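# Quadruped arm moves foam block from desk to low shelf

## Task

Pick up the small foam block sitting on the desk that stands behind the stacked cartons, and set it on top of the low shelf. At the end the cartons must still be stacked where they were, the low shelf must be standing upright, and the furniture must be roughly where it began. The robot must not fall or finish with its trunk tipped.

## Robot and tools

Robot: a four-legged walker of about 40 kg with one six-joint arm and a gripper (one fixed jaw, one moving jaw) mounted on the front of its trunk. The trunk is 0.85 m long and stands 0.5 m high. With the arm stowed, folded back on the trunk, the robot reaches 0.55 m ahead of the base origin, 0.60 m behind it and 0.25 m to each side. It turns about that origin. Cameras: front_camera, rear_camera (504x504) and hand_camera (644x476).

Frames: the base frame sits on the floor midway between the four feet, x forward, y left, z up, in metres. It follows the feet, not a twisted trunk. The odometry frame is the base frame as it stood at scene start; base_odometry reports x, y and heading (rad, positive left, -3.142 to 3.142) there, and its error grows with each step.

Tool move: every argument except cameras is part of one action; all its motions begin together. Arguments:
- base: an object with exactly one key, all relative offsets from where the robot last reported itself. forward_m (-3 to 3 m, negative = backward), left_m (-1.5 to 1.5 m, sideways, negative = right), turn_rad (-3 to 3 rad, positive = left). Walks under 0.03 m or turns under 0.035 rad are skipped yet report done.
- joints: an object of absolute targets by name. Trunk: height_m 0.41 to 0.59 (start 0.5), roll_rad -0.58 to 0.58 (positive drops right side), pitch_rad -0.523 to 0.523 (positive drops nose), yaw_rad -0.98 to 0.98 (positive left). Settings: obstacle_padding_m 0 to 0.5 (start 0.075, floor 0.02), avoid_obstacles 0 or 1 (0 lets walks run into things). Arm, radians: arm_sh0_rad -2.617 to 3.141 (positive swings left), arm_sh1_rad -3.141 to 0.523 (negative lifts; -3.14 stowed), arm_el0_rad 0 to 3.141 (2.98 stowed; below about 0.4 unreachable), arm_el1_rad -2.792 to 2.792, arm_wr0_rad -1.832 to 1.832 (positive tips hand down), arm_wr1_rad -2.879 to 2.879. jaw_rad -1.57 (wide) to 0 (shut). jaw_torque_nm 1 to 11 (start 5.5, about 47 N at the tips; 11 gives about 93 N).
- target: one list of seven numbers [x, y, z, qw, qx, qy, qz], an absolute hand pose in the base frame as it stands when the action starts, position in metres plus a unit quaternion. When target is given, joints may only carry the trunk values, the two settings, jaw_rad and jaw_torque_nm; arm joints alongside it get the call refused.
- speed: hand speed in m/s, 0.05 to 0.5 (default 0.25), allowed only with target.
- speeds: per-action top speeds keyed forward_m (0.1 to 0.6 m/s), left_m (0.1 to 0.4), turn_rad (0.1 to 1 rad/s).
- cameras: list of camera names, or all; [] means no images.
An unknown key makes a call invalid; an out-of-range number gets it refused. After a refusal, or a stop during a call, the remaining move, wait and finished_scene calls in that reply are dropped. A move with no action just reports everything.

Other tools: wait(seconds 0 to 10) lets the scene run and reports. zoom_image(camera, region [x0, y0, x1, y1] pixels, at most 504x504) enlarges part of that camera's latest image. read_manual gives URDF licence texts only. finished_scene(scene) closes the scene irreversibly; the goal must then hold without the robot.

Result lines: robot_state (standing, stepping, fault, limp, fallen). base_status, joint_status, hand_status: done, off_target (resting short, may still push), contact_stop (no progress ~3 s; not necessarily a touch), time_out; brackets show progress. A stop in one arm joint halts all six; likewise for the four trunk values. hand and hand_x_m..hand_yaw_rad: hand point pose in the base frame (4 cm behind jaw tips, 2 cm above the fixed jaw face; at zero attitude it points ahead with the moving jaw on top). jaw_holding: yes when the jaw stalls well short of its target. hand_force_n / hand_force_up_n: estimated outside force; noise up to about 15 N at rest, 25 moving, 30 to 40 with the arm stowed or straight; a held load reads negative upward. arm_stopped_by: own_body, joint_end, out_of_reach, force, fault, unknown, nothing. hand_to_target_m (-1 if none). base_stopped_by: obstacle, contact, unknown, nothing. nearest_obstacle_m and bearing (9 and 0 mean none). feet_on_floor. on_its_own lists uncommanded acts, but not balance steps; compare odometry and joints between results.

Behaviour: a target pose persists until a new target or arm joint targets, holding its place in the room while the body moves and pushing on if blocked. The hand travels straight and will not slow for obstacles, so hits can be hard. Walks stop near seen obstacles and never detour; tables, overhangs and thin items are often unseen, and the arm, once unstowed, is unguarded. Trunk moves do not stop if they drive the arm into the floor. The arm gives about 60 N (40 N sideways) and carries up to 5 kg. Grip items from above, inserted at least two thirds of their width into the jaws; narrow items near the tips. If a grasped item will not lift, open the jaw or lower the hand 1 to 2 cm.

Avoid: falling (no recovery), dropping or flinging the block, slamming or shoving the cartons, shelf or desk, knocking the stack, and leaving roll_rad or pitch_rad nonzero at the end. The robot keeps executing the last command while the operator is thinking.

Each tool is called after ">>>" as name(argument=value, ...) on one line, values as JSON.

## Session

>>> move()

Scene clock: 0.00 s.
base_odometry: x=-0.001 y=+0.000 heading=+0.000
base_status: not commanded
joint_positions: height_m=+0.499 roll_rad=-0.008 pitch_rad=+0.002 yaw_rad=+0.001 obstacle_padding_m=+0.075 avoid_obstacles=+1.000 arm_sh0_rad=+0.000 arm_sh1_rad=-3.140 arm_el0_rad=+2.981 arm_el1_rad=+0.000 arm_wr0_rad=+0.000 arm_wr1_rad=+0.000 jaw_rad=-0.001 jaw_torque_nm=+5.500
joint_status: not commanded
robot_state: standing
hand_x_m: 0.501
hand_y_m: 0.006
hand_z_m: 0.855
hand_roll_rad: -0.009
hand_pitch_rad: -0.156
hand_yaw_rad: 0.000
jaw_holding: no
hand_force_n: 8
hand_force_up_n: 3
base_stopped_by: nothing
nearest_obstacle_m: 9.00
nearest_obstacle_bearing_rad: 0.00
arm_stopped_by: nothing
hand_to_target_m: -1.000
feet_on_floor: stepping
hand: x=+0.5012 y=+0.0062 z=+0.8551 quat_wxyz=(+0.997, -0.005, -0.078, +0.000) (m; base frame)
hand_status: not commanded
pictures: front_camera, hand_camera, rear_camera

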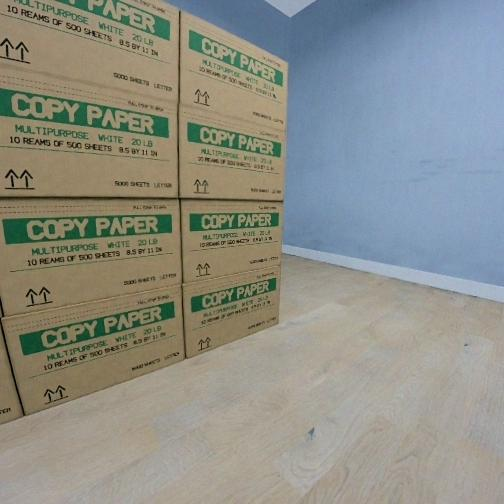

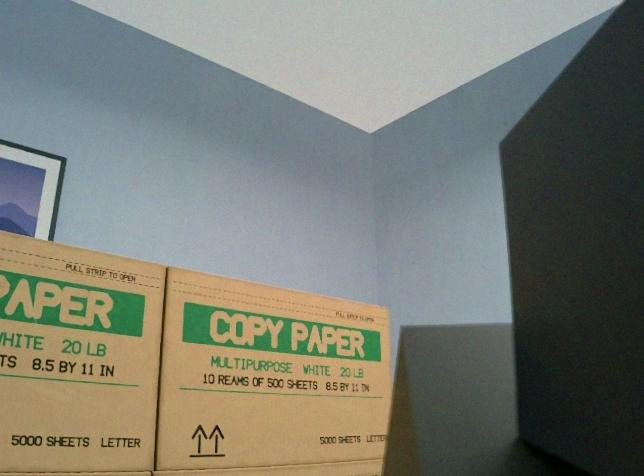

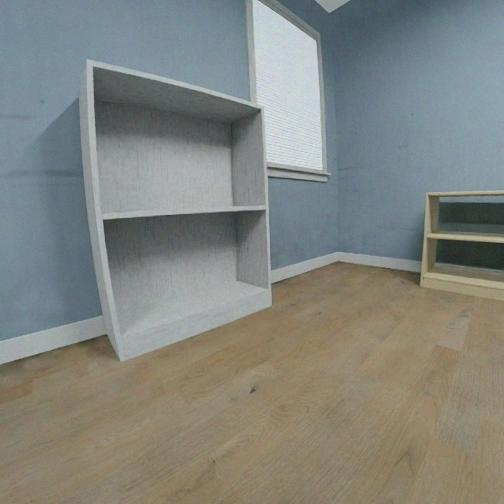

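>>> move(base={"turn_rad": 0.53}, joints={"arm_sh1_rad": -1.5, "arm_el0_rad": 0.5, "arm_wr0_rad": 1.8, "obstacle_padding_m": 0.05}, cameras=["front_camera"])

>>> move(base={"forward_m": 0.48}, joints={"height_m": 0.59}, speeds={"forward_m": 0.3}, cameras=["hand_camera", "front_camera"])

Scene clock: 18.23 s.
move: done
base_odometry: x=-0.003 y=+0.001 heading=+0.535
base_status: done
joint_positions: height_m=+0.499 roll_rad=-0.009 pitch_rad=+0.005 yaw_rad=-0.009 obstacle_padding_m=+0.050 avoid_obstacles=+1.000 arm_sh0_rad=+0.002 arm_sh1_rad=-1.507 arm_el0_rad=+0.514 arm_el1_rad=+0.000 arm_wr0_rad=+1.795 arm_wr1_rad=+0.000 jaw_rad=+0.000 jaw_torque_nm=+5.500
joint_status: all done
robot_state: standing
hand_x_m: 0.551
hand_y_m: -0.001
hand_z_m: 1.259
hand_roll_rad: -0.015
hand_pitch_rad: 0.809
hand_yaw_rad: -0.019
jaw_holding: no
hand_force_n: 2
hand_force_up_n: 1
base_stopped_by: nothing
nearest_obstacle_m: 0.42
nearest_obstacle_bearing_rad: 0.21
arm_stopped_by: nothing
hand_to_target_m: -1.000
feet_on_floor: fl fr hl hr
hand: x=+0.5508 y=-0.0008 z=+1.2595 quat_wxyz=(+0.919, -0.003, +0.393, -0.006) (m; base frame)
pictures: front_camera

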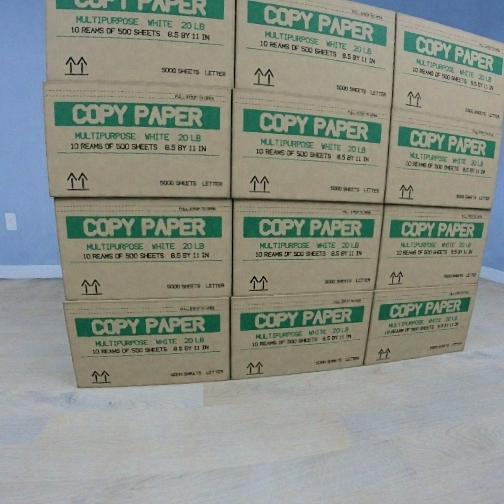

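Scene clock: 21.30 s.
move: done
base_odometry: x=+0.406 y=+0.247 heading=+0.537
base_status: done
joint_positions: height_m=+0.588 roll_rad=-0.006 pitch_rad=+0.004 yaw_rad=-0.005 obstacle_padding_m=+0.050 avoid_obstacles=+1.000 arm_sh0_rad=-0.002 arm_sh1_rad=-1.498 arm_el0_rad=+0.497 arm_el1_rad=-0.001 arm_wr0_rad=+1.800 arm_wr1_rad=+0.000 jaw_rad=+0.000 jaw_torque_nm=+5.500
joint_status: all done
robot_state: standing
hand_x_m: 0.541
hand_y_m: -0.001
hand_z_m: 1.351
hand_roll_rad: -0.011
hand_pitch_rad: 0.805
hand_yaw_rad: -0.017
jaw_holding: no
hand_force_n: 1
hand_force_up_n: 1
base_stopped_by: nothing
nearest_obstacle_m: -0.02
nearest_obstacle_bearing_rad: 0.25
arm_stopped_by: nothing
hand_to_target_m: -1.000
feet_on_floor: fl fr hl hr
hand: x=+0.5414 y=-0.0012 z=+1.3513 quat_wxyz=(+0.920, -0.002, +0.392, -0.006) (m; base frame)
pictures: front_camera, hand_camera

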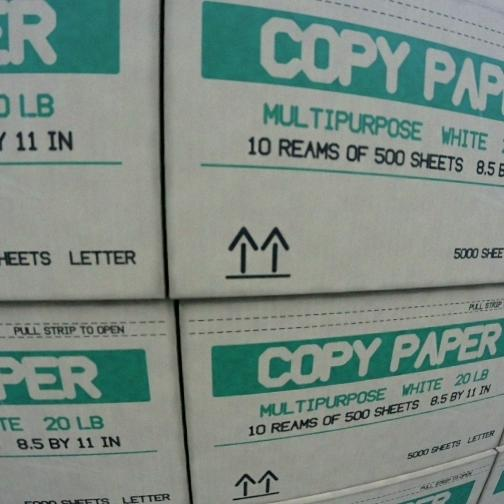

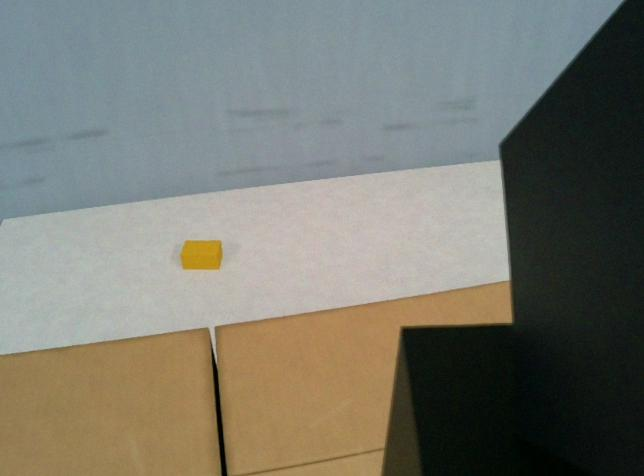

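>>> move(base={"forward_m": -0.3}, joints={"height_m": 0.5, "arm_sh0_rad": 0, "arm_sh1_rad": -3.14, "arm_el0_rad": 2.98, "arm_el1_rad": 0, "arm_wr0_rad": 0, "arm_wr1_rad": 0}, cameras=["front_camera"])

>>> move(base={"turn_rad": -1.36}, cameras=["front_camera", "rear_camera"])

Scene clock: 41.87 s.
move: done
base_odometry: x=+0.150 y=+0.098 heading=+0.537
base_status: done
joint_positions: height_m=+0.498 roll_rad=-0.007 pitch_rad=+0.006 yaw_rad=-0.002 obstacle_padding_m=+0.050 avoid_obstacles=+1.000 arm_sh0_rad=+0.002 arm_sh1_rad=-3.129 arm_el0_rad=+2.972 arm_el1_rad=+0.000 arm_wr0_rad=+0.005 arm_wr1_rad=+0.000 jaw_rad=-0.001 jaw_torque_nm=+5.500
joint_status: all done
robot_state: standing
hand_x_m: 0.499
hand_y_m: 0.000
hand_z_m: 0.854
hand_roll_rad: -0.009
hand_pitch_rad: -0.146
hand_yaw_rad: -0.001
jaw_holding: no
hand_force_n: 9
hand_force_up_n: 4
base_stopped_by: nothing
nearest_obstacle_m: 0.26
nearest_obstacle_bearing_rad: 0.17
arm_stopped_by: nothing
hand_to_target_m: -1.000
feet_on_floor: fl fr hl hr
hand: x=+0.4993 y=-0.0001 z=+0.8541 quat_wxyz=(+0.997, -0.004, -0.073, -0.001) (m; base frame)
pictures: front_camera

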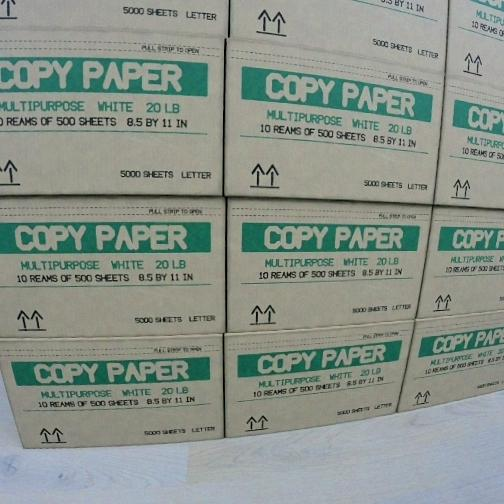

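Scene clock: 45.57 s.
move: done
base_odometry: x=+0.151 y=+0.098 heading=-0.825
base_status: done
joint_positions: height_m=+0.498 roll_rad=-0.005 pitch_rad=+0.004 yaw_rad=+0.008 obstacle_padding_m=+0.050 avoid_obstacles=+1.000 arm_sh0_rad=+0.000 arm_sh1_rad=-3.137 arm_el0_rad=+2.977 arm_el1_rad=+0.000 arm_wr0_rad=+0.000 arm_wr1_rad=+0.000 jaw_rad=-0.001 jaw_torque_nm=+5.500
robot_state: standing
hand_x_m: 0.500
hand_y_m: 0.005
hand_z_m: 0.855
hand_roll_rad: -0.007
hand_pitch_rad: -0.155
hand_yaw_rad: 0.007
jaw_holding: no
hand_force_n: 3
hand_force_up_n: 1
base_stopped_by: nothing
nearest_obstacle_m: 0.53
nearest_obstacle_bearing_rad: 1.56
arm_stopped_by: nothing
hand_to_target_m: -1.000
feet_on_floor: fl fr hl hr
hand: x=+0.4999 y=+0.0052 z=+0.8551 quat_wxyz=(+0.997, -0.003, -0.077, +0.003) (m; base frame)
pictures: front_camera, rear_camera

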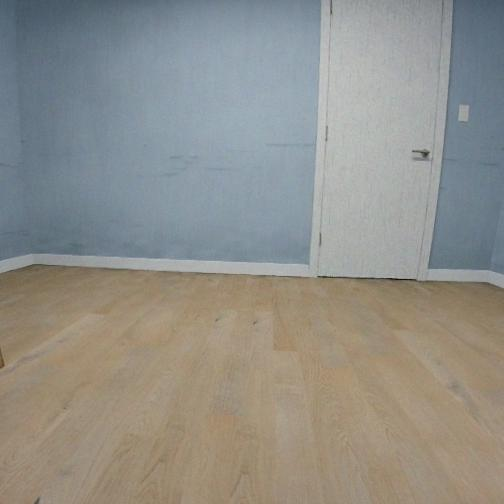

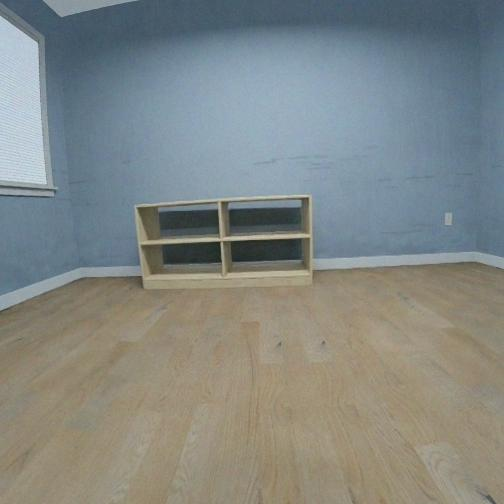

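>>> move(base={"forward_m": -1.03}, cameras=["front_camera"])

>>> move(base={"left_m": 1.5}, joints={"obstacle_padding_m": 0.03}, cameras=["front_camera", "rear_camera"])

Scene clock: 55.77 s.
move: done
base_odometry: x=-0.547 y=+0.857 heading=-0.826
base_status: done
joint_positions: height_m=+0.499 roll_rad=-0.011 pitch_rad=+0.010 yaw_rad=+0.005 obstacle_padding_m=+0.050 avoid_obstacles=+1.000 arm_sh0_rad=+0.003 arm_sh1_rad=-3.139 arm_el0_rad=+2.980 arm_el1_rad=+0.000 arm_wr0_rad=+0.000 arm_wr1_rad=+0.000 jaw_rad=-0.001 jaw_torque_nm=+5.500
robot_state: standing
hand_x_m: 0.504
hand_y_m: 0.003
hand_z_m: 0.851
hand_roll_rad: -0.013
hand_pitch_rad: -0.149
hand_yaw_rad: 0.008
jaw_holding: no
hand_force_n: 3
hand_force_up_n: 1
base_stopped_by: nothing
nearest_obstacle_m: 0.40
nearest_obstacle_bearing_rad: 2.90
arm_stopped_by: nothing
hand_to_target_m: -1.000
feet_on_floor: fl fr hl hr
hand: x=+0.5044 y=+0.0030 z=+0.8511 quat_wxyz=(+0.997, -0.006, -0.074, +0.003) (m; base frame)
pictures: front_camera

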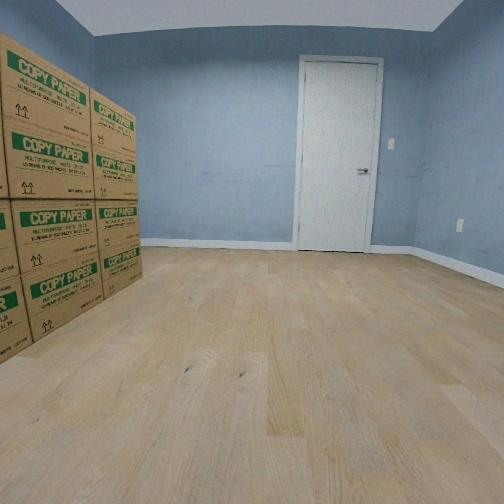

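Scene clock: 61.50 s.
move: done
base_odometry: x=+0.556 y=+1.871 heading=-0.825
base_status: done
joint_positions: height_m=+0.498 roll_rad=-0.001 pitch_rad=+0.000 yaw_rad=+0.002 obstacle_padding_m=+0.030 avoid_obstacles=+1.000 arm_sh0_rad=+0.000 arm_sh1_rad=-3.139 arm_el0_rad=+2.980 arm_el1_rad=+0.000 arm_wr0_rad=+0.000 arm_wr1_rad=+0.000 jaw_rad=-0.001 jaw_torque_nm=+5.500
joint_status: all done
robot_state: standing
hand_x_m: 0.498
hand_y_m: 0.000
hand_z_m: 0.855
hand_roll_rad: -0.002
hand_pitch_rad: -0.157
hand_yaw_rad: 0.000
jaw_holding: no
hand_force_n: 4
hand_force_up_n: 1
base_stopped_by: nothing
nearest_obstacle_m: 0.20
nearest_obstacle_bearing_rad: 0.10
arm_stopped_by: nothing
hand_to_target_m: -1.000
feet_on_floor: fl fr hl hr
hand: x=+0.4980 y=-0.0004 z=+0.8555 quat_wxyz=(+0.997, -0.001, -0.078, +0.000) (m; base frame)
pictures: front_camera, rear_camera

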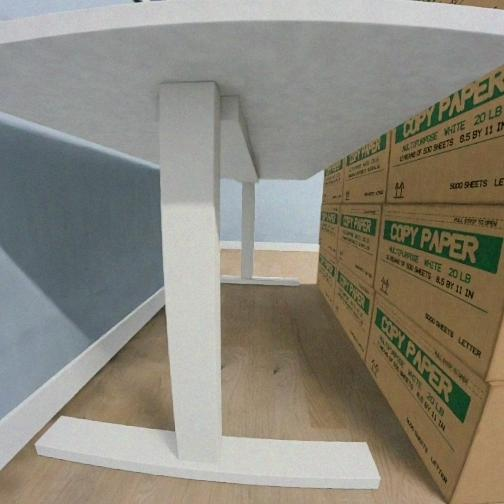

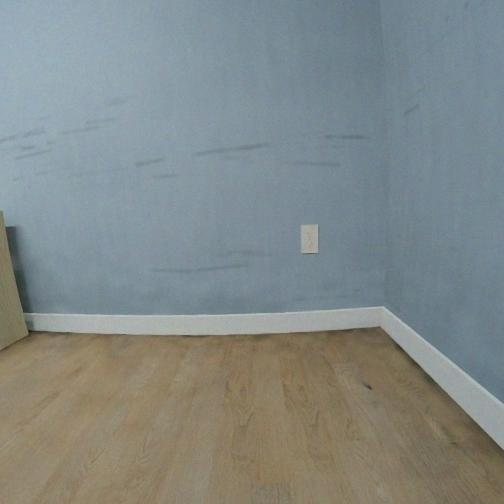

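>>> move(base={"left_m": 0.09}, joints={"arm_sh1_rad": -2.0, "arm_el0_rad": 1.75, "arm_wr0_rad": 1.2, "jaw_rad": -1.3}, speeds={"left_m": 0.2}, cameras=["front_camera", "hand_camera"])

>>> move(base={"forward_m": 0.29}, speeds={"forward_m": 0.25}, cameras=["front_camera", "hand_camera"])

Scene clock: 71.63 s.
move: done
base_odometry: x=+0.616 y=+1.938 heading=-0.823
base_status: done
joint_positions: height_m=+0.499 roll_rad=-0.011 pitch_rad=-0.003 yaw_rad=+0.006 obstacle_padding_m=+0.030 avoid_obstacles=+1.000 arm_sh0_rad=+0.002 arm_sh1_rad=-2.005 arm_el0_rad=+1.757 arm_el1_rad=+0.000 arm_wr0_rad=+1.195 arm_wr1_rad=+0.000 jaw_rad=-1.301 jaw_torque_nm=+5.500
joint_status: all done
robot_state: standing
hand_x_m: 0.580
hand_y_m: 0.006
hand_z_m: 1.009
hand_roll_rad: -0.021
hand_pitch_rad: 0.944
hand_yaw_rad: -0.011
jaw_holding: no
hand_force_n: 1
hand_force_up_n: 0
base_stopped_by: nothing
nearest_obstacle_m: 0.12
nearest_obstacle_bearing_rad: 0.74
arm_stopped_by: nothing
hand_to_target_m: -1.000
feet_on_floor: fl fr hl hr
hand: x=+0.5799 y=+0.0064 z=+1.0089 quat_wxyz=(+0.891, -0.007, +0.455, +0.000) (m; base frame)
pictures: front_camera, hand_camera

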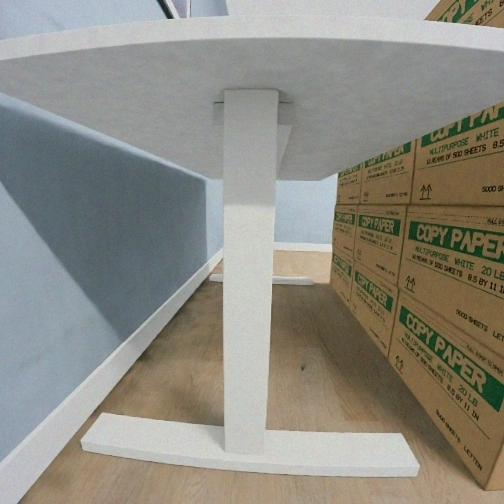

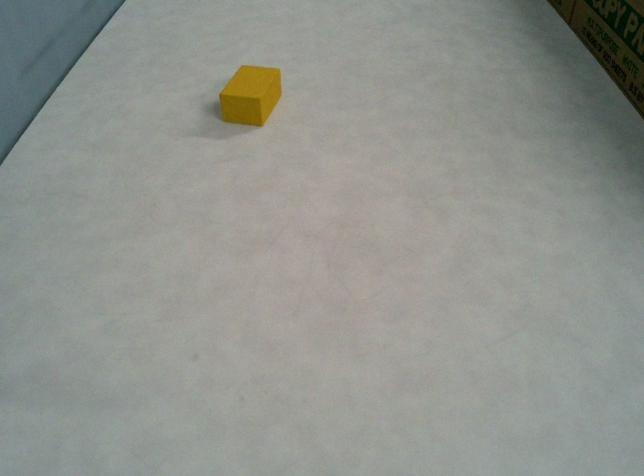

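Scene clock: 73.93 s.
move: done
base_odometry: x=+0.815 y=+1.725 heading=-0.829
base_status: done
joint_positions: height_m=+0.498 roll_rad=-0.012 pitch_rad=-0.005 yaw_rad=+0.011 obstacle_padding_m=+0.030 avoid_obstacles=+1.000 arm_sh0_rad=+0.000 arm_sh1_rad=-1.997 arm_el0_rad=+1.747 arm_el1_rad=+0.000 arm_wr0_rad=+1.198 arm_wr1_rad=+0.000 jaw_rad=-1.301 jaw_torque_nm=+5.500
robot_state: standing
hand_x_m: 0.576
hand_y_m: 0.007
hand_z_m: 1.011
hand_roll_rad: -0.024
hand_pitch_rad: 0.945
hand_yaw_rad: -0.009
jaw_holding: no
hand_force_n: 3
hand_force_up_n: 0
base_stopped_by: nothing
nearest_obstacle_m: -0.07
nearest_obstacle_bearing_rad: -0.01
arm_stopped_by: nothing
hand_to_target_m: -1.000
feet_on_floor: fl fr hl hr
hand: x=+0.5764 y=+0.0073 z=+1.0112 quat_wxyz=(+0.890, -0.008, +0.455, +0.001) (m; base frame)
pictures: front_camera, hand_camera

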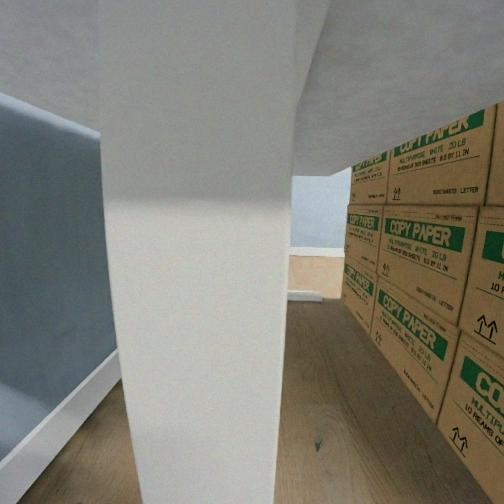

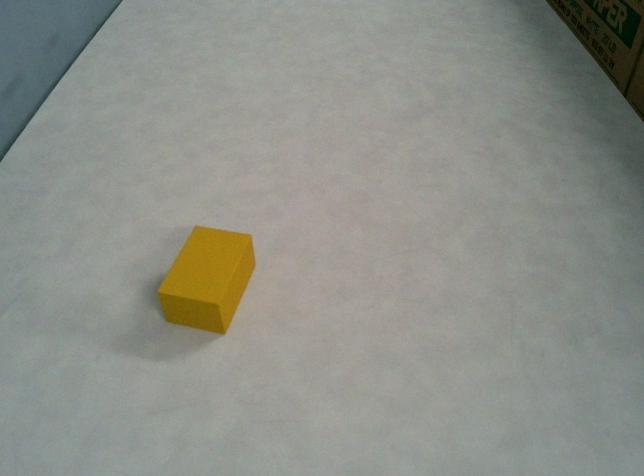

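>>> move(joints={"height_m": 0.53}, target=[0.80, 0.112, 0.87, 0.554, -0.439, 0.554, 0.439], cameras=["hand_camera"])

Scene clock: 88.17 s.
move: done
base_odometry: x=+0.815 y=+1.724 heading=-0.829
joint_positions: height_m=+0.529 roll_rad=-0.008 pitch_rad=-0.004 yaw_rad=+0.008 obstacle_padding_m=+0.030 avoid_obstacles=+1.000 arm_sh0_rad=+0.183 arm_sh1_rad=-0.879 arm_el0_rad=+0.859 arm_el1_rad=+0.015 arm_wr0_rad=+1.599 arm_wr1_rad=-1.140 jaw_rad=-1.300 jaw_torque_nm=+5.500
joint_status: all done
robot_state: standing
hand_x_m: 0.795
hand_y_m: 0.111
hand_z_m: 0.869
hand_roll_rad: 1.398
hand_pitch_rad: 1.563
hand_yaw_rad: 2.729
jaw_holding: no
hand_force_n: 3
hand_force_up_n: -1
base_stopped_by: nothing
nearest_obstacle_m: -0.07
nearest_obstacle_bearing_rad: -0.01
arm_stopped_by: nothing
hand_to_target_m: 0.006
feet_on_floor: fl fr hl hr
hand: x=+0.7946 y=+0.1106 z=+0.8685 quat_wxyz=(+0.555, -0.434, +0.558, +0.439) (m; base frame)
hand_status: done (0.006 m and 0.7 deg from the pose sent, 0.284 m and 82.8 deg at the start)
pictures: hand_camera

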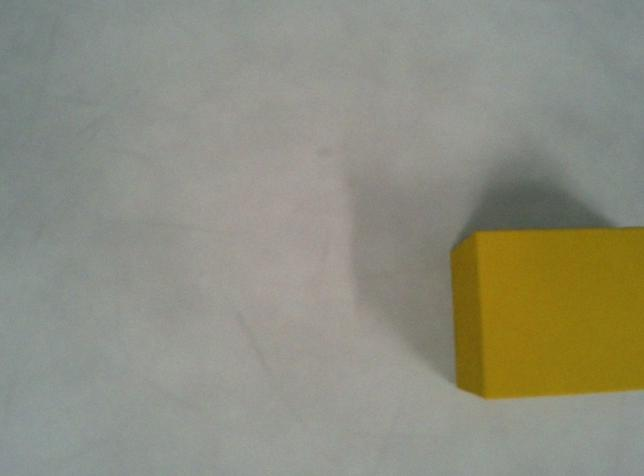

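>>> move(target=[0.850, 0.115, 0.83, 0.554, -0.439, 0.554, 0.439], speed=0.15, cameras=["hand_camera"])

Scene clock: 93.67 s.
move: done
base_odometry: x=+0.815 y=+1.725 heading=-0.829
joint_positions: height_m=+0.529 roll_rad=-0.008 pitch_rad=-0.005 yaw_rad=+0.008 obstacle_padding_m=+0.030 avoid_obstacles=+1.000 arm_sh0_rad=+0.175 arm_sh1_rad=-0.587 arm_el0_rad=+0.485 arm_el1_rad=+0.014 arm_wr0_rad=+1.683 arm_wr1_rad=-1.149 jaw_rad=-1.301 jaw_torque_nm=+5.500
robot_state: standing
hand_x_m: 0.844
hand_y_m: 0.115
hand_z_m: 0.829
hand_roll_rad: 1.449
hand_pitch_rad: 1.563
hand_yaw_rad: 2.782
jaw_holding: no
hand_force_n: 3
hand_force_up_n: 0
base_stopped_by: nothing
nearest_obstacle_m: -0.07
nearest_obstacle_bearing_rad: -0.01
arm_stopped_by: nothing
hand_to_target_m: 0.006
feet_on_floor: fl fr hl hr
hand: x=+0.8444 y=+0.1148 z=+0.8290 quat_wxyz=(+0.554, -0.435, +0.557, +0.440) (m; base frame)
hand_status: done (0.006 m and 0.6 deg from the pose sent, 0.068 m and 0.7 deg at the start)
pictures: hand_camera

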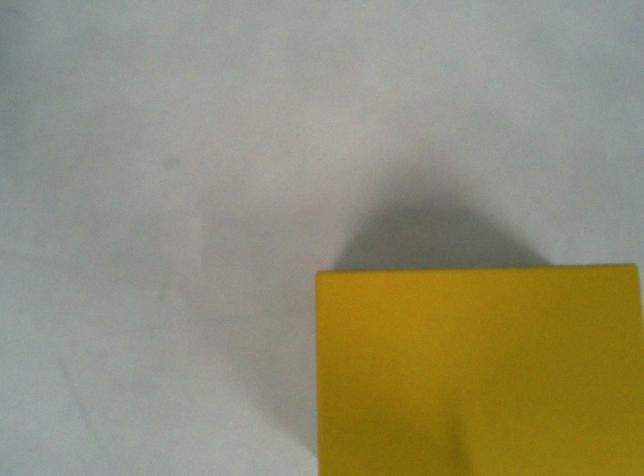

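>>> move(target=[0.850, 0.114, 0.764, 0.554, -0.439, 0.554, 0.439], speed=0.1, cameras=["hand_camera"])

>>> move(joints={"jaw_rad": 0}, cameras=["hand_camera"])

Scene clock: 98.57 s.
move: done
base_odometry: x=+0.815 y=+1.725 heading=-0.829
joint_positions: height_m=+0.529 roll_rad=-0.008 pitch_rad=-0.005 yaw_rad=+0.010 obstacle_padding_m=+0.030 avoid_obstacles=+1.000 arm_sh0_rad=+0.173 arm_sh1_rad=-0.606 arm_el0_rad=+0.672 arm_el1_rad=+0.013 arm_wr0_rad=+1.491 arm_wr1_rad=-1.153 jaw_rad=-1.301 jaw_torque_nm=+5.500
robot_state: standing
hand_x_m: 0.858
hand_y_m: 0.116
hand_z_m: 0.767
hand_roll_rad: -0.951
hand_pitch_rad: 1.555
hand_yaw_rad: 0.383
jaw_holding: no
hand_force_n: 2
hand_force_up_n: 0
base_stopped_by: nothing
nearest_obstacle_m: -0.07
nearest_obstacle_bearing_rad: -0.01
arm_stopped_by: nothing
hand_to_target_m: 0.008
feet_on_floor: fl fr hl hr
hand: x=+0.8576 y=+0.1164 z=+0.7671 quat_wxyz=(+0.561, -0.439, +0.550, +0.436) (m; base frame)
hand_status: done (0.008 m and 1.0 deg from the pose sent, 0.065 m and 0.6 deg at the start)
pictures: hand_camera

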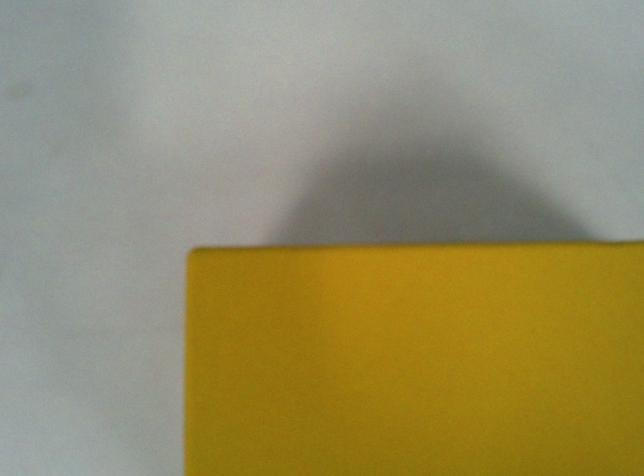

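Scene clock: 102.67 s.
move: contact_stop
base_odometry: x=+0.815 y=+1.725 heading=-0.829
joint_positions: height_m=+0.529 roll_rad=-0.008 pitch_rad=-0.005 yaw_rad=+0.010 obstacle_padding_m=+0.030 avoid_obstacles=+1.000 arm_sh0_rad=+0.170 arm_sh1_rad=-0.632 arm_el0_rad=+0.713 arm_el1_rad=+0.015 arm_wr0_rad=+1.473 arm_wr1_rad=-1.154 jaw_rad=-0.525 jaw_torque_nm=+5.500
joint_status: jaw_rad contact_stop (moved +0.776 of +1.301)
robot_state: standing
hand_x_m: 0.855
hand_y_m: 0.115
hand_z_m: 0.769
hand_roll_rad: -0.896
hand_pitch_rad: 1.550
hand_yaw_rad: 0.436
jaw_holding: yes
hand_force_n: 4
hand_force_up_n: 1
base_stopped_by: nothing
nearest_obstacle_m: -0.07
nearest_obstacle_bearing_rad: -0.01
arm_stopped_by: nothing
hand_to_target_m: 0.008
feet_on_floor: fl fr hl hr
hand: x=+0.8554 y=+0.1151 z=+0.7689 quat_wxyz=(+0.563, -0.438, +0.549, +0.435) (m; base frame)
pictures: hand_camera

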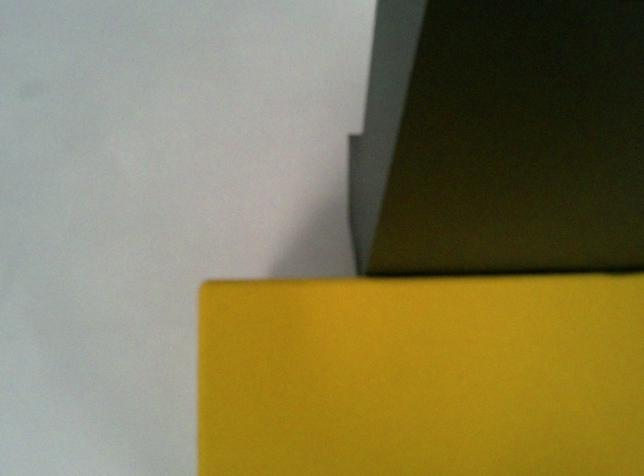

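>>> move(target=[0.82, 0.11, 0.86, 0.554, -0.439, 0.554, 0.439], speed=0.15, cameras=["hand_camera"])

>>> move(joints={"height_m": 0.5, "arm_sh0_rad": 0, "arm_sh1_rad": -2.0, "arm_el0_rad": 1.75, "arm_wr0_rad": 1.2, "arm_wr1_rad": -1.57}, cameras=["hand_camera"])

>>> move(base={"forward_m": -0.45}, speeds={"forward_m": 0.4}, cameras=["front_camera", "rear_camera"])

Scene clock: 108.27 s.
move: done
base_odometry: x=+0.815 y=+1.724 heading=-0.829
joint_positions: height_m=+0.529 roll_rad=-0.008 pitch_rad=-0.004 yaw_rad=+0.009 obstacle_padding_m=+0.030 avoid_obstacles=+1.000 arm_sh0_rad=+0.173 arm_sh1_rad=-0.744 arm_el0_rad=+0.666 arm_el1_rad=+0.014 arm_wr0_rad=+1.644 arm_wr1_rad=-1.154 jaw_rad=-0.525 jaw_torque_nm=+5.500
robot_state: standing
hand_x_m: 0.821
hand_y_m: 0.110
hand_z_m: 0.861
hand_roll_rad: -0.561
hand_pitch_rad: 1.563
hand_yaw_rad: 0.774
jaw_holding: yes
hand_force_n: 3
hand_force_up_n: -2
base_stopped_by: nothing
nearest_obstacle_m: -0.07
nearest_obstacle_bearing_rad: -0.01
arm_stopped_by: nothing
hand_to_target_m: 0.001
feet_on_floor: fl fr hl hr
hand: x=+0.8211 y=+0.1098 z=+0.8608 quat_wxyz=(+0.558, -0.438, +0.552, +0.438) (m; base frame)
hand_status: done (0.001 m and 0.5 deg from the pose sent, 0.098 m and 1.3 deg at the start)
pictures: hand_camera

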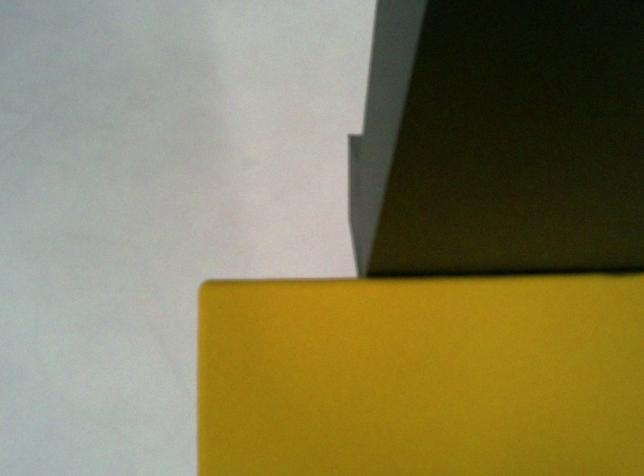

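Scene clock: 110.40 s.
move: done
base_odometry: x=+0.816 y=+1.725 heading=-0.829
joint_positions: height_m=+0.499 roll_rad=-0.007 pitch_rad=-0.003 yaw_rad=+0.011 obstacle_padding_m=+0.030 avoid_obstacles=+1.000 arm_sh0_rad=+0.012 arm_sh1_rad=-1.990 arm_el0_rad=+1.738 arm_el1_rad=+0.014 arm_wr0_rad=+1.205 arm_wr1_rad=-1.562 jaw_rad=-0.525 jaw_torque_nm=+5.500
joint_status: all done
robot_state: standing
hand_x_m: 0.582
hand_y_m: 0.014
hand_z_m: 1.012
hand_roll_rad: -1.555
hand_pitch_rad: 0.950
hand_yaw_rad: 0.032
jaw_holding: yes
hand_force_n: 4
hand_force_up_n: 0
base_stopped_by: nothing
nearest_obstacle_m: -0.07
nearest_obstacle_bearing_rad: -0.01
arm_stopped_by: nothing
hand_to_target_m: -1.000
feet_on_floor: fl fr hl hr
hand: x=+0.5817 y=+0.0141 z=+1.0121 quat_wxyz=(+0.629, -0.629, +0.316, +0.331) (m; base frame)
pictures: hand_camera

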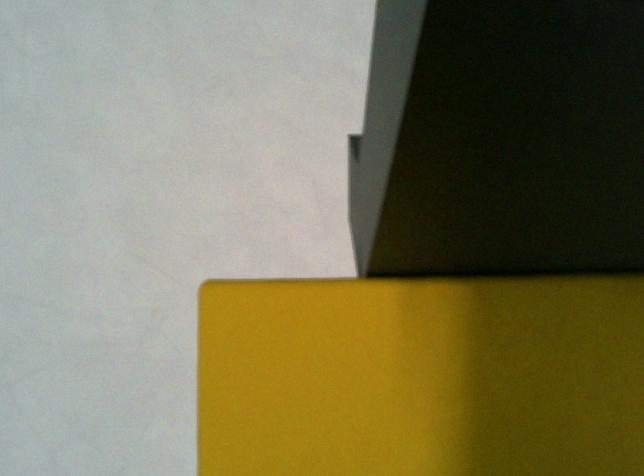

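Scene clock: 113.20 s.
move: done
base_odometry: x=+0.511 y=+2.055 heading=-0.829
base_status: done
joint_positions: height_m=+0.499 roll_rad=-0.008 pitch_rad=+0.004 yaw_rad=-0.001 obstacle_padding_m=+0.030 avoid_obstacles=+1.000 arm_sh0_rad=+0.001 arm_sh1_rad=-2.000 arm_el0_rad=+1.751 arm_el1_rad=+0.013 arm_wr0_rad=+1.202 arm_wr1_rad=-1.563 jaw_rad=-0.525 jaw_torque_nm=+5.500
robot_state: standing
hand_x_m: 0.585
hand_y_m: 0.004
hand_z_m: 1.005
hand_roll_rad: -1.557
hand_pitch_rad: 0.957
hand_yaw_rad: 0.008
jaw_holding: yes
hand_force_n: 2
hand_force_up_n: 1
base_stopped_by: nothing
nearest_obstacle_m: 0.12
nearest_obstacle_bearing_rad: 1.57
arm_stopped_by: nothing
hand_to_target_m: -1.000
feet_on_floor: fl fr hl hr
hand: x=+0.5845 y=+0.0045 z=+1.0046 quat_wxyz=(+0.631, -0.624, +0.326, +0.326) (m; base frame)
pictures: front_camera, rear_camera

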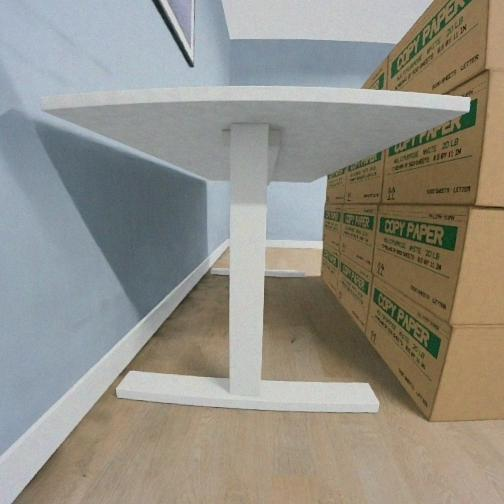

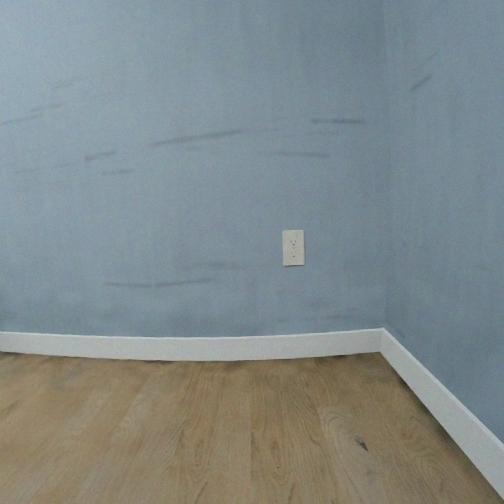

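>>> move(base={"left_m": -1.5}, joints={"obstacle_padding_m": 0.05}, cameras=["rear_camera"])

>>> move(base={"turn_rad": 3.0}, cameras=["front_camera", "hand_camera"])

Scene clock: 125.80 s.
move: done
base_odometry: x=-0.590 y=+1.040 heading=-0.830
base_status: done
joint_positions: height_m=+0.498 roll_rad=-0.015 pitch_rad=+0.004 yaw_rad=+0.003 obstacle_padding_m=+0.050 avoid_obstacles=+1.000 arm_sh0_rad=+0.000 arm_sh1_rad=-2.000 arm_el0_rad=+1.749 arm_el1_rad=+0.014 arm_wr0_rad=+1.201 arm_wr1_rad=-1.564 jaw_rad=-0.525 jaw_torque_nm=+5.500
joint_status: all done
robot_state: standing
hand_x_m: 0.580
hand_y_m: 0.009
hand_z_m: 1.005
hand_roll_rad: -1.568
hand_pitch_rad: 0.955
hand_yaw_rad: 0.001
jaw_holding: yes
hand_force_n: 1
hand_force_up_n: 1
base_stopped_by: nothing
nearest_obstacle_m: 0.19
nearest_obstacle_bearing_rad: -3.06
arm_stopped_by: nothing
hand_to_target_m: -1.000
feet_on_floor: fl fr hl hr
hand: x=+0.5802 y=+0.0093 z=+1.0052 quat_wxyz=(+0.629, -0.627, +0.325, +0.325) (m; base frame)
pictures: rear_camera

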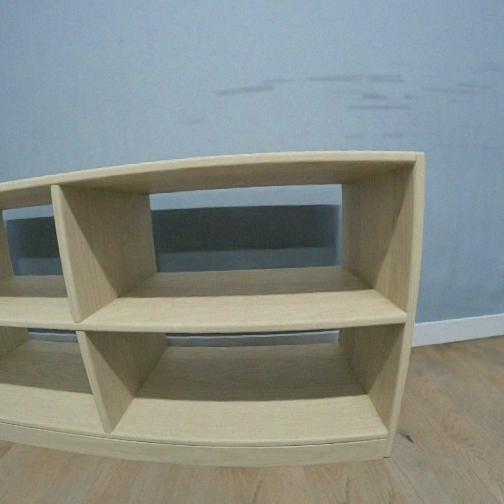

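Scene clock: 131.03 s.
move: done
base_odometry: x=-0.589 y=+1.043 heading=+2.173
base_status: done
joint_positions: height_m=+0.498 roll_rad=+0.000 pitch_rad=+0.008 yaw_rad=-0.006 obstacle_padding_m=+0.050 avoid_obstacles=+1.000 arm_sh0_rad=+0.004 arm_sh1_rad=-1.999 arm_el0_rad=+1.748 arm_el1_rad=+0.015 arm_wr0_rad=+1.200 arm_wr1_rad=-1.564 jaw_rad=-0.525 jaw_torque_nm=+5.500
robot_state: standing
hand_x_m: 0.580
hand_y_m: 0.002
hand_z_m: 1.002
hand_roll_rad: -1.542
hand_pitch_rad: 0.958
hand_yaw_rad: 0.019
jaw_holding: yes
hand_force_n: 2
hand_force_up_n: 0
base_stopped_by: nothing
nearest_obstacle_m: 0.30
nearest_obstacle_bearing_rad: 0.29
arm_stopped_by: nothing
hand_to_target_m: -1.000
feet_on_floor: fl fr hl hr
hand: x=+0.5801 y=+0.0022 z=+1.0025 quat_wxyz=(+0.633, -0.621, +0.325, +0.327) (m; base frame)
pictures: front_camera, hand_camera

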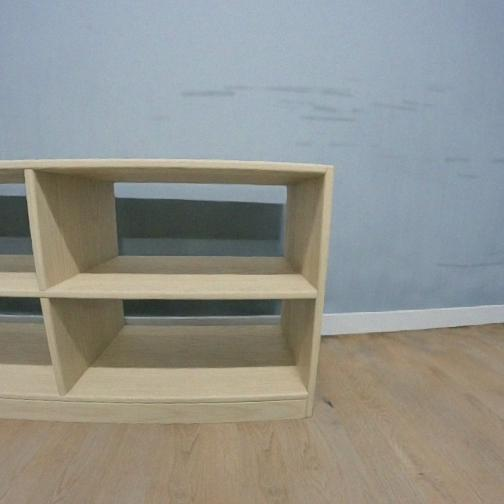

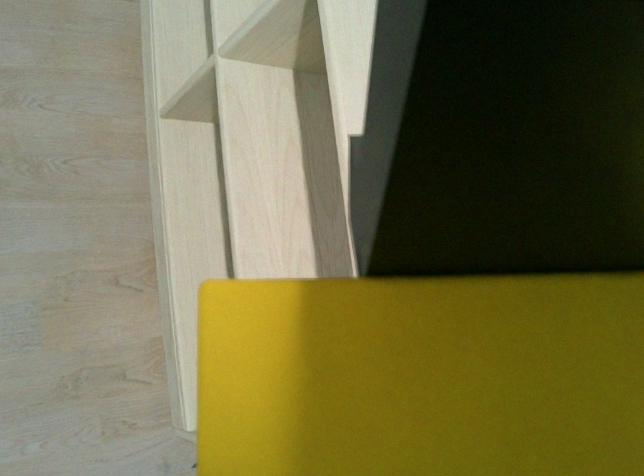

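>>> move(base={"forward_m": 0.32}, joints={"obstacle_padding_m": 0.03}, speeds={"forward_m": 0.3}, cameras=["front_camera"])

>>> move(joints={"height_m": 0.57, "pitch_rad": -0.3}, target=[0.72, 0.14, 0.86, 0.5, -0.5, 0.5, 0.5], cameras=["front_camera"])

Scene clock: 143.57 s.
move: done
base_odometry: x=-0.771 y=+1.306 heading=+2.171
base_status: done
joint_positions: height_m=+0.498 roll_rad=+0.002 pitch_rad=+0.007 yaw_rad=+0.006 obstacle_padding_m=+0.030 avoid_obstacles=+1.000 arm_sh0_rad=+0.002 arm_sh1_rad=-1.997 arm_el0_rad=+1.748 arm_el1_rad=+0.014 arm_wr0_rad=+1.199 arm_wr1_rad=-1.564 jaw_rad=-0.525 jaw_torque_nm=+5.500
joint_status: all done
robot_state: standing
hand_x_m: 0.580
hand_y_m: 0.003
hand_z_m: 1.003
hand_roll_rad: -1.539
hand_pitch_rad: 0.958
hand_yaw_rad: 0.030
jaw_holding: yes
hand_force_n: 2
hand_force_up_n: 1
base_stopped_by: nothing
nearest_obstacle_m: -0.02
nearest_obstacle_bearing_rad: 0.32
arm_stopped_by: nothing
hand_to_target_m: -1.000
feet_on_floor: fl fr hl hr
hand: x=+0.5797 y=+0.0031 z=+1.0031 quat_wxyz=(+0.633, -0.622, +0.322, +0.330) (m; base frame)
pictures: front_camera

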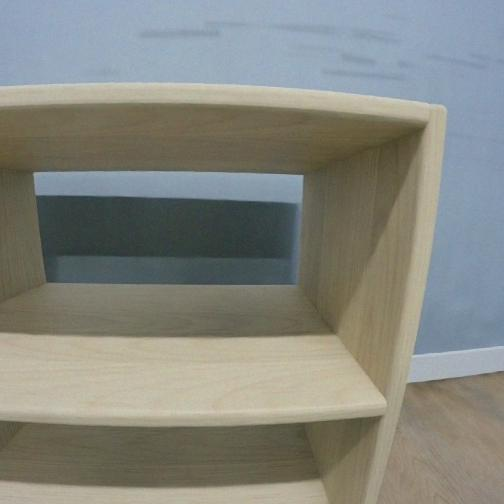

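Scene clock: 146.00 s.
move: done
base_odometry: x=-0.773 y=+1.311 heading=+2.170
joint_positions: height_m=+0.563 roll_rad=+0.000 pitch_rad=-0.266 yaw_rad=+0.000 obstacle_padding_m=+0.030 avoid_obstacles=+1.000 arm_sh0_rad=+0.255 arm_sh1_rad=-0.773 arm_el0_rad=+1.349 arm_el1_rad=+0.068 arm_wr0_rad=+1.256 arm_wr1_rad=-1.357 jaw_rad=-0.525 jaw_torque_nm=+5.500
joint_status: all done
robot_state: standing
hand_x_m: 0.705
hand_y_m: 0.140
hand_z_m: 0.862
hand_roll_rad: 2.691
hand_pitch_rad: 1.567
hand_yaw_rad: -2.011
jaw_holding: yes
hand_force_n: 1
hand_force_up_n: -1
base_stopped_by: nothing
nearest_obstacle_m: -0.02
nearest_obstacle_bearing_rad: 0.32
arm_stopped_by: nothing
hand_to_target_m: 0.009
feet_on_floor: fl fr hl hr
hand: x=+0.7046 y=+0.1403 z=+0.8615 quat_wxyz=(+0.496, -0.503, +0.498, +0.502) (m; base frame)
hand_status: done (0.009 m and 0.6 deg from the pose sent, 0.243 m and 35.1 deg at the start)
pictures: front_camera

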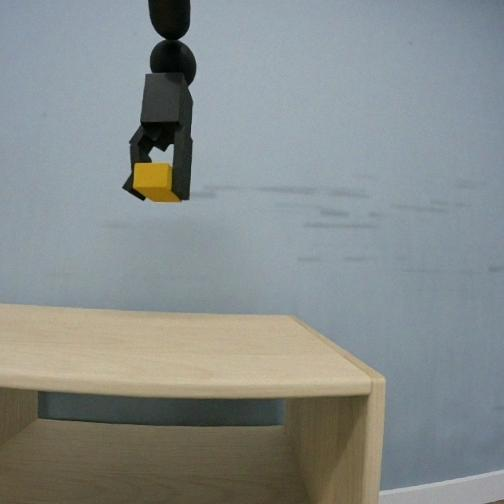

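>>> move(target=[0.775, 0.14, 0.69, 0.5, -0.5, 0.5, 0.5], speed=0.2, cameras=["front_camera"])

>>> zoom_image(camera="front_camera", region=[90, 250, 240, 400])

Scene clock: 149.80 s.
move: done
base_odometry: x=-0.773 y=+1.310 heading=+2.170
joint_positions: height_m=+0.562 roll_rad=-0.001 pitch_rad=-0.267 yaw_rad=-0.002 obstacle_padding_m=+0.030 avoid_obstacles=+1.000 arm_sh0_rad=+0.248 arm_sh1_rad=-0.396 arm_el0_rad=+1.187 arm_el1_rad=+0.072 arm_wr0_rad=+1.047 arm_wr1_rad=-1.368 jaw_rad=-0.525 jaw_torque_nm=+5.500
robot_state: standing
hand_x_m: 0.768
hand_y_m: 0.140
hand_z_m: 0.692
hand_roll_rad: 2.264
hand_pitch_rad: 1.561
hand_yaw_rad: -2.451
jaw_holding: yes
hand_force_n: 1
hand_force_up_n: -1
base_stopped_by: nothing
nearest_obstacle_m: -0.02
nearest_obstacle_bearing_rad: 0.32
arm_stopped_by: nothing
hand_to_target_m: 0.008
feet_on_floor: fl fr hl hr
hand: x=+0.7678 y=+0.1402 z=+0.6919 quat_wxyz=(+0.497, -0.499, +0.504, +0.500) (m; base frame)
hand_status: done (0.008 m and 0.6 deg from the pose sent, 0.185 m and 0.6 deg at the start)
pictures: front_camera

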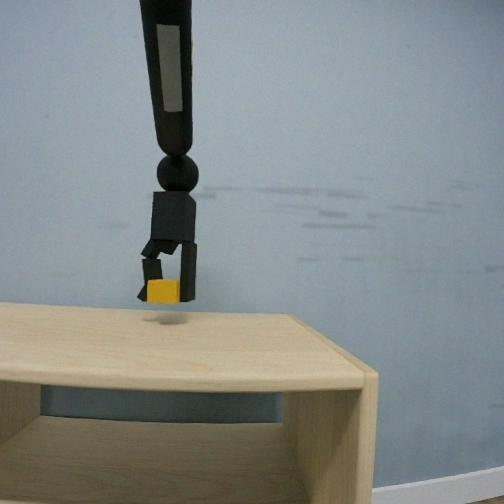

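Scaled by 3.360.

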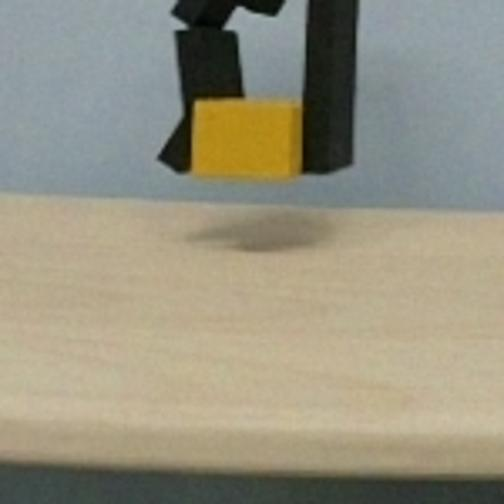

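>>> move(target=[0.775, 0.14, 0.660, 0.5, -0.5, 0.5, 0.5], speed=0.1, cameras=[])

>>> move(target=[0.775, 0.14, 0.648, 0.5, -0.5, 0.5, 0.5], speed=0.05, cameras=["front_camera"])

>>> zoom_image(camera="front_camera", region=[90, 250, 240, 400])

Scene clock: 154.77 s.
move: done
base_odometry: x=-0.773 y=+1.310 heading=+2.170
joint_positions: height_m=+0.563 roll_rad=-0.002 pitch_rad=-0.267 yaw_rad=-0.001 obstacle_padding_m=+0.030 avoid_obstacles=+1.000 arm_sh0_rad=+0.246 arm_sh1_rad=-0.341 arm_el0_rad=+1.171 arm_el1_rad=+0.074 arm_wr0_rad=+1.006 arm_wr1_rad=-1.370 jaw_rad=-0.525 jaw_torque_nm=+5.500
robot_state: standing
hand_x_m: 0.773
hand_y_m: 0.139
hand_z_m: 0.662
hand_roll_rad: 2.272
hand_pitch_rad: 1.563
hand_yaw_rad: -2.445
jaw_holding: yes
hand_force_n: 2
hand_force_up_n: -2
base_stopped_by: nothing
nearest_obstacle_m: -0.02
nearest_obstacle_bearing_rad: 0.32
arm_stopped_by: nothing
hand_to_target_m: 0.003
feet_on_floor: fl fr hl hr
hand: x=+0.7732 y=+0.1391 z=+0.6618 quat_wxyz=(+0.498, -0.499, +0.504, +0.499) (m; base frame)
hand_status: done (0.003 m and 0.5 deg from the pose sent, 0.033 m and 0.6 deg at the start)
pictures: none

Scene clock: 155.23 s.
move: done
base_odometry: x=-0.773 y=+1.310 heading=+2.170
joint_positions: height_m=+0.563 roll_rad=-0.001 pitch_rad=-0.267 yaw_rad=-0.001 obstacle_padding_m=+0.030 avoid_obstacles=+1.000 arm_sh0_rad=+0.247 arm_sh1_rad=-0.324 arm_el0_rad=+1.170 arm_el1_rad=+0.075 arm_wr0_rad=+0.990 arm_wr1_rad=-1.372 jaw_rad=-0.525 jaw_torque_nm=+5.500
robot_state: standing
hand_x_m: 0.773
hand_y_m: 0.139
hand_z_m: 0.652
hand_roll_rad: 2.360
hand_pitch_rad: 1.565
hand_yaw_rad: -2.356
jaw_holding: yes
hand_force_n: 1
hand_force_up_n: 0
base_stopped_by: nothing
nearest_obstacle_m: -0.02
nearest_obstacle_bearing_rad: 0.32
arm_stopped_by: nothing
hand_to_target_m: 0.004
feet_on_floor: fl fr hl hr
hand: x=+0.7735 y=+0.1391 z=+0.6519 quat_wxyz=(+0.499, -0.499, +0.503, +0.499) (m; base frame)
hand_status: done (0.004 m and 0.4 deg from the pose sent, 0.014 m and 0.5 deg at the start)
pictures: front_camera

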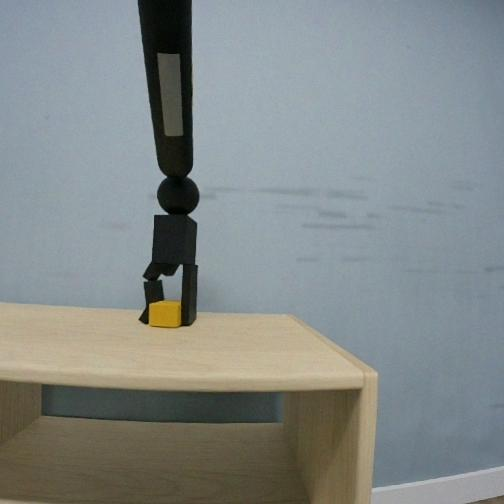

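Scaled by 3.360.

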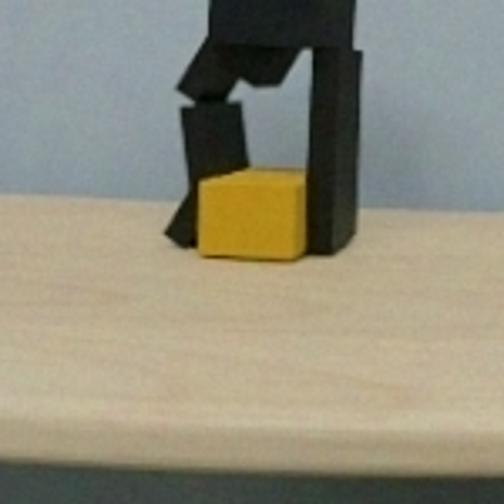

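>>> move(target=[0.775, 0.14, 0.638, 0.5, -0.5, 0.5, 0.5], speed=0.05, cameras=["front_camera"])

>>> zoom_image(camera="front_camera", region=[90, 250, 240, 400])

Scene clock: 160.03 s.
move: off_target
base_odometry: x=-0.772 y=+1.311 heading=+2.170
joint_positions: height_m=+0.563 roll_rad=+0.000 pitch_rad=-0.267 yaw_rad=-0.001 obstacle_padding_m=+0.030 avoid_obstacles=+1.000 arm_sh0_rad=+0.245 arm_sh1_rad=-0.324 arm_el0_rad=+1.171 arm_el1_rad=+0.079 arm_wr0_rad=+0.985 arm_wr1_rad=-1.374 jaw_rad=-0.525 jaw_torque_nm=+5.500
robot_state: standing
hand_x_m: 0.774
hand_y_m: 0.139
hand_z_m: 0.651
hand_roll_rad: 1.017
hand_pitch_rad: 1.569
hand_yaw_rad: 2.583
jaw_holding: yes
hand_force_n: 8
hand_force_up_n: 8
base_stopped_by: nothing
nearest_obstacle_m: -0.02
nearest_obstacle_bearing_rad: 0.32
arm_stopped_by: nothing
hand_to_target_m: 0.013
feet_on_floor: fl fr hl hr
hand: x=+0.7741 y=+0.1394 z=+0.6514 quat_wxyz=(+0.501, -0.498, +0.501, +0.499) (m; base frame)
hand_status: off_target (0.013 m and 0.3 deg from the pose sent, 0.014 m and 0.4 deg at the start)
pictures: front_camera

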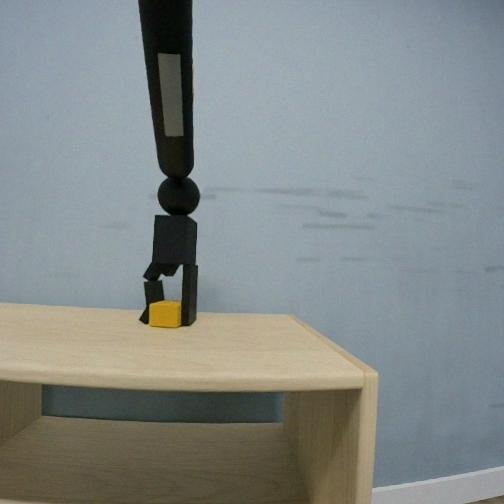

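Scaled by 3.360.

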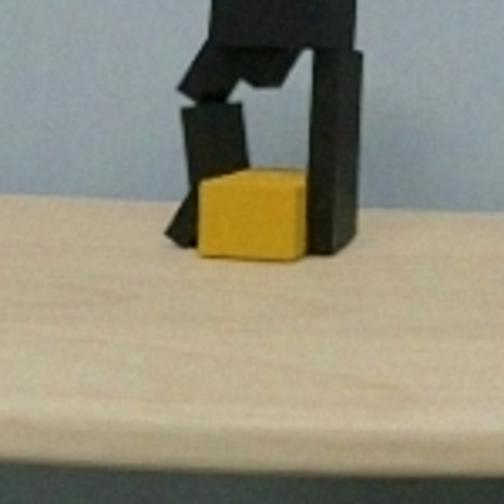

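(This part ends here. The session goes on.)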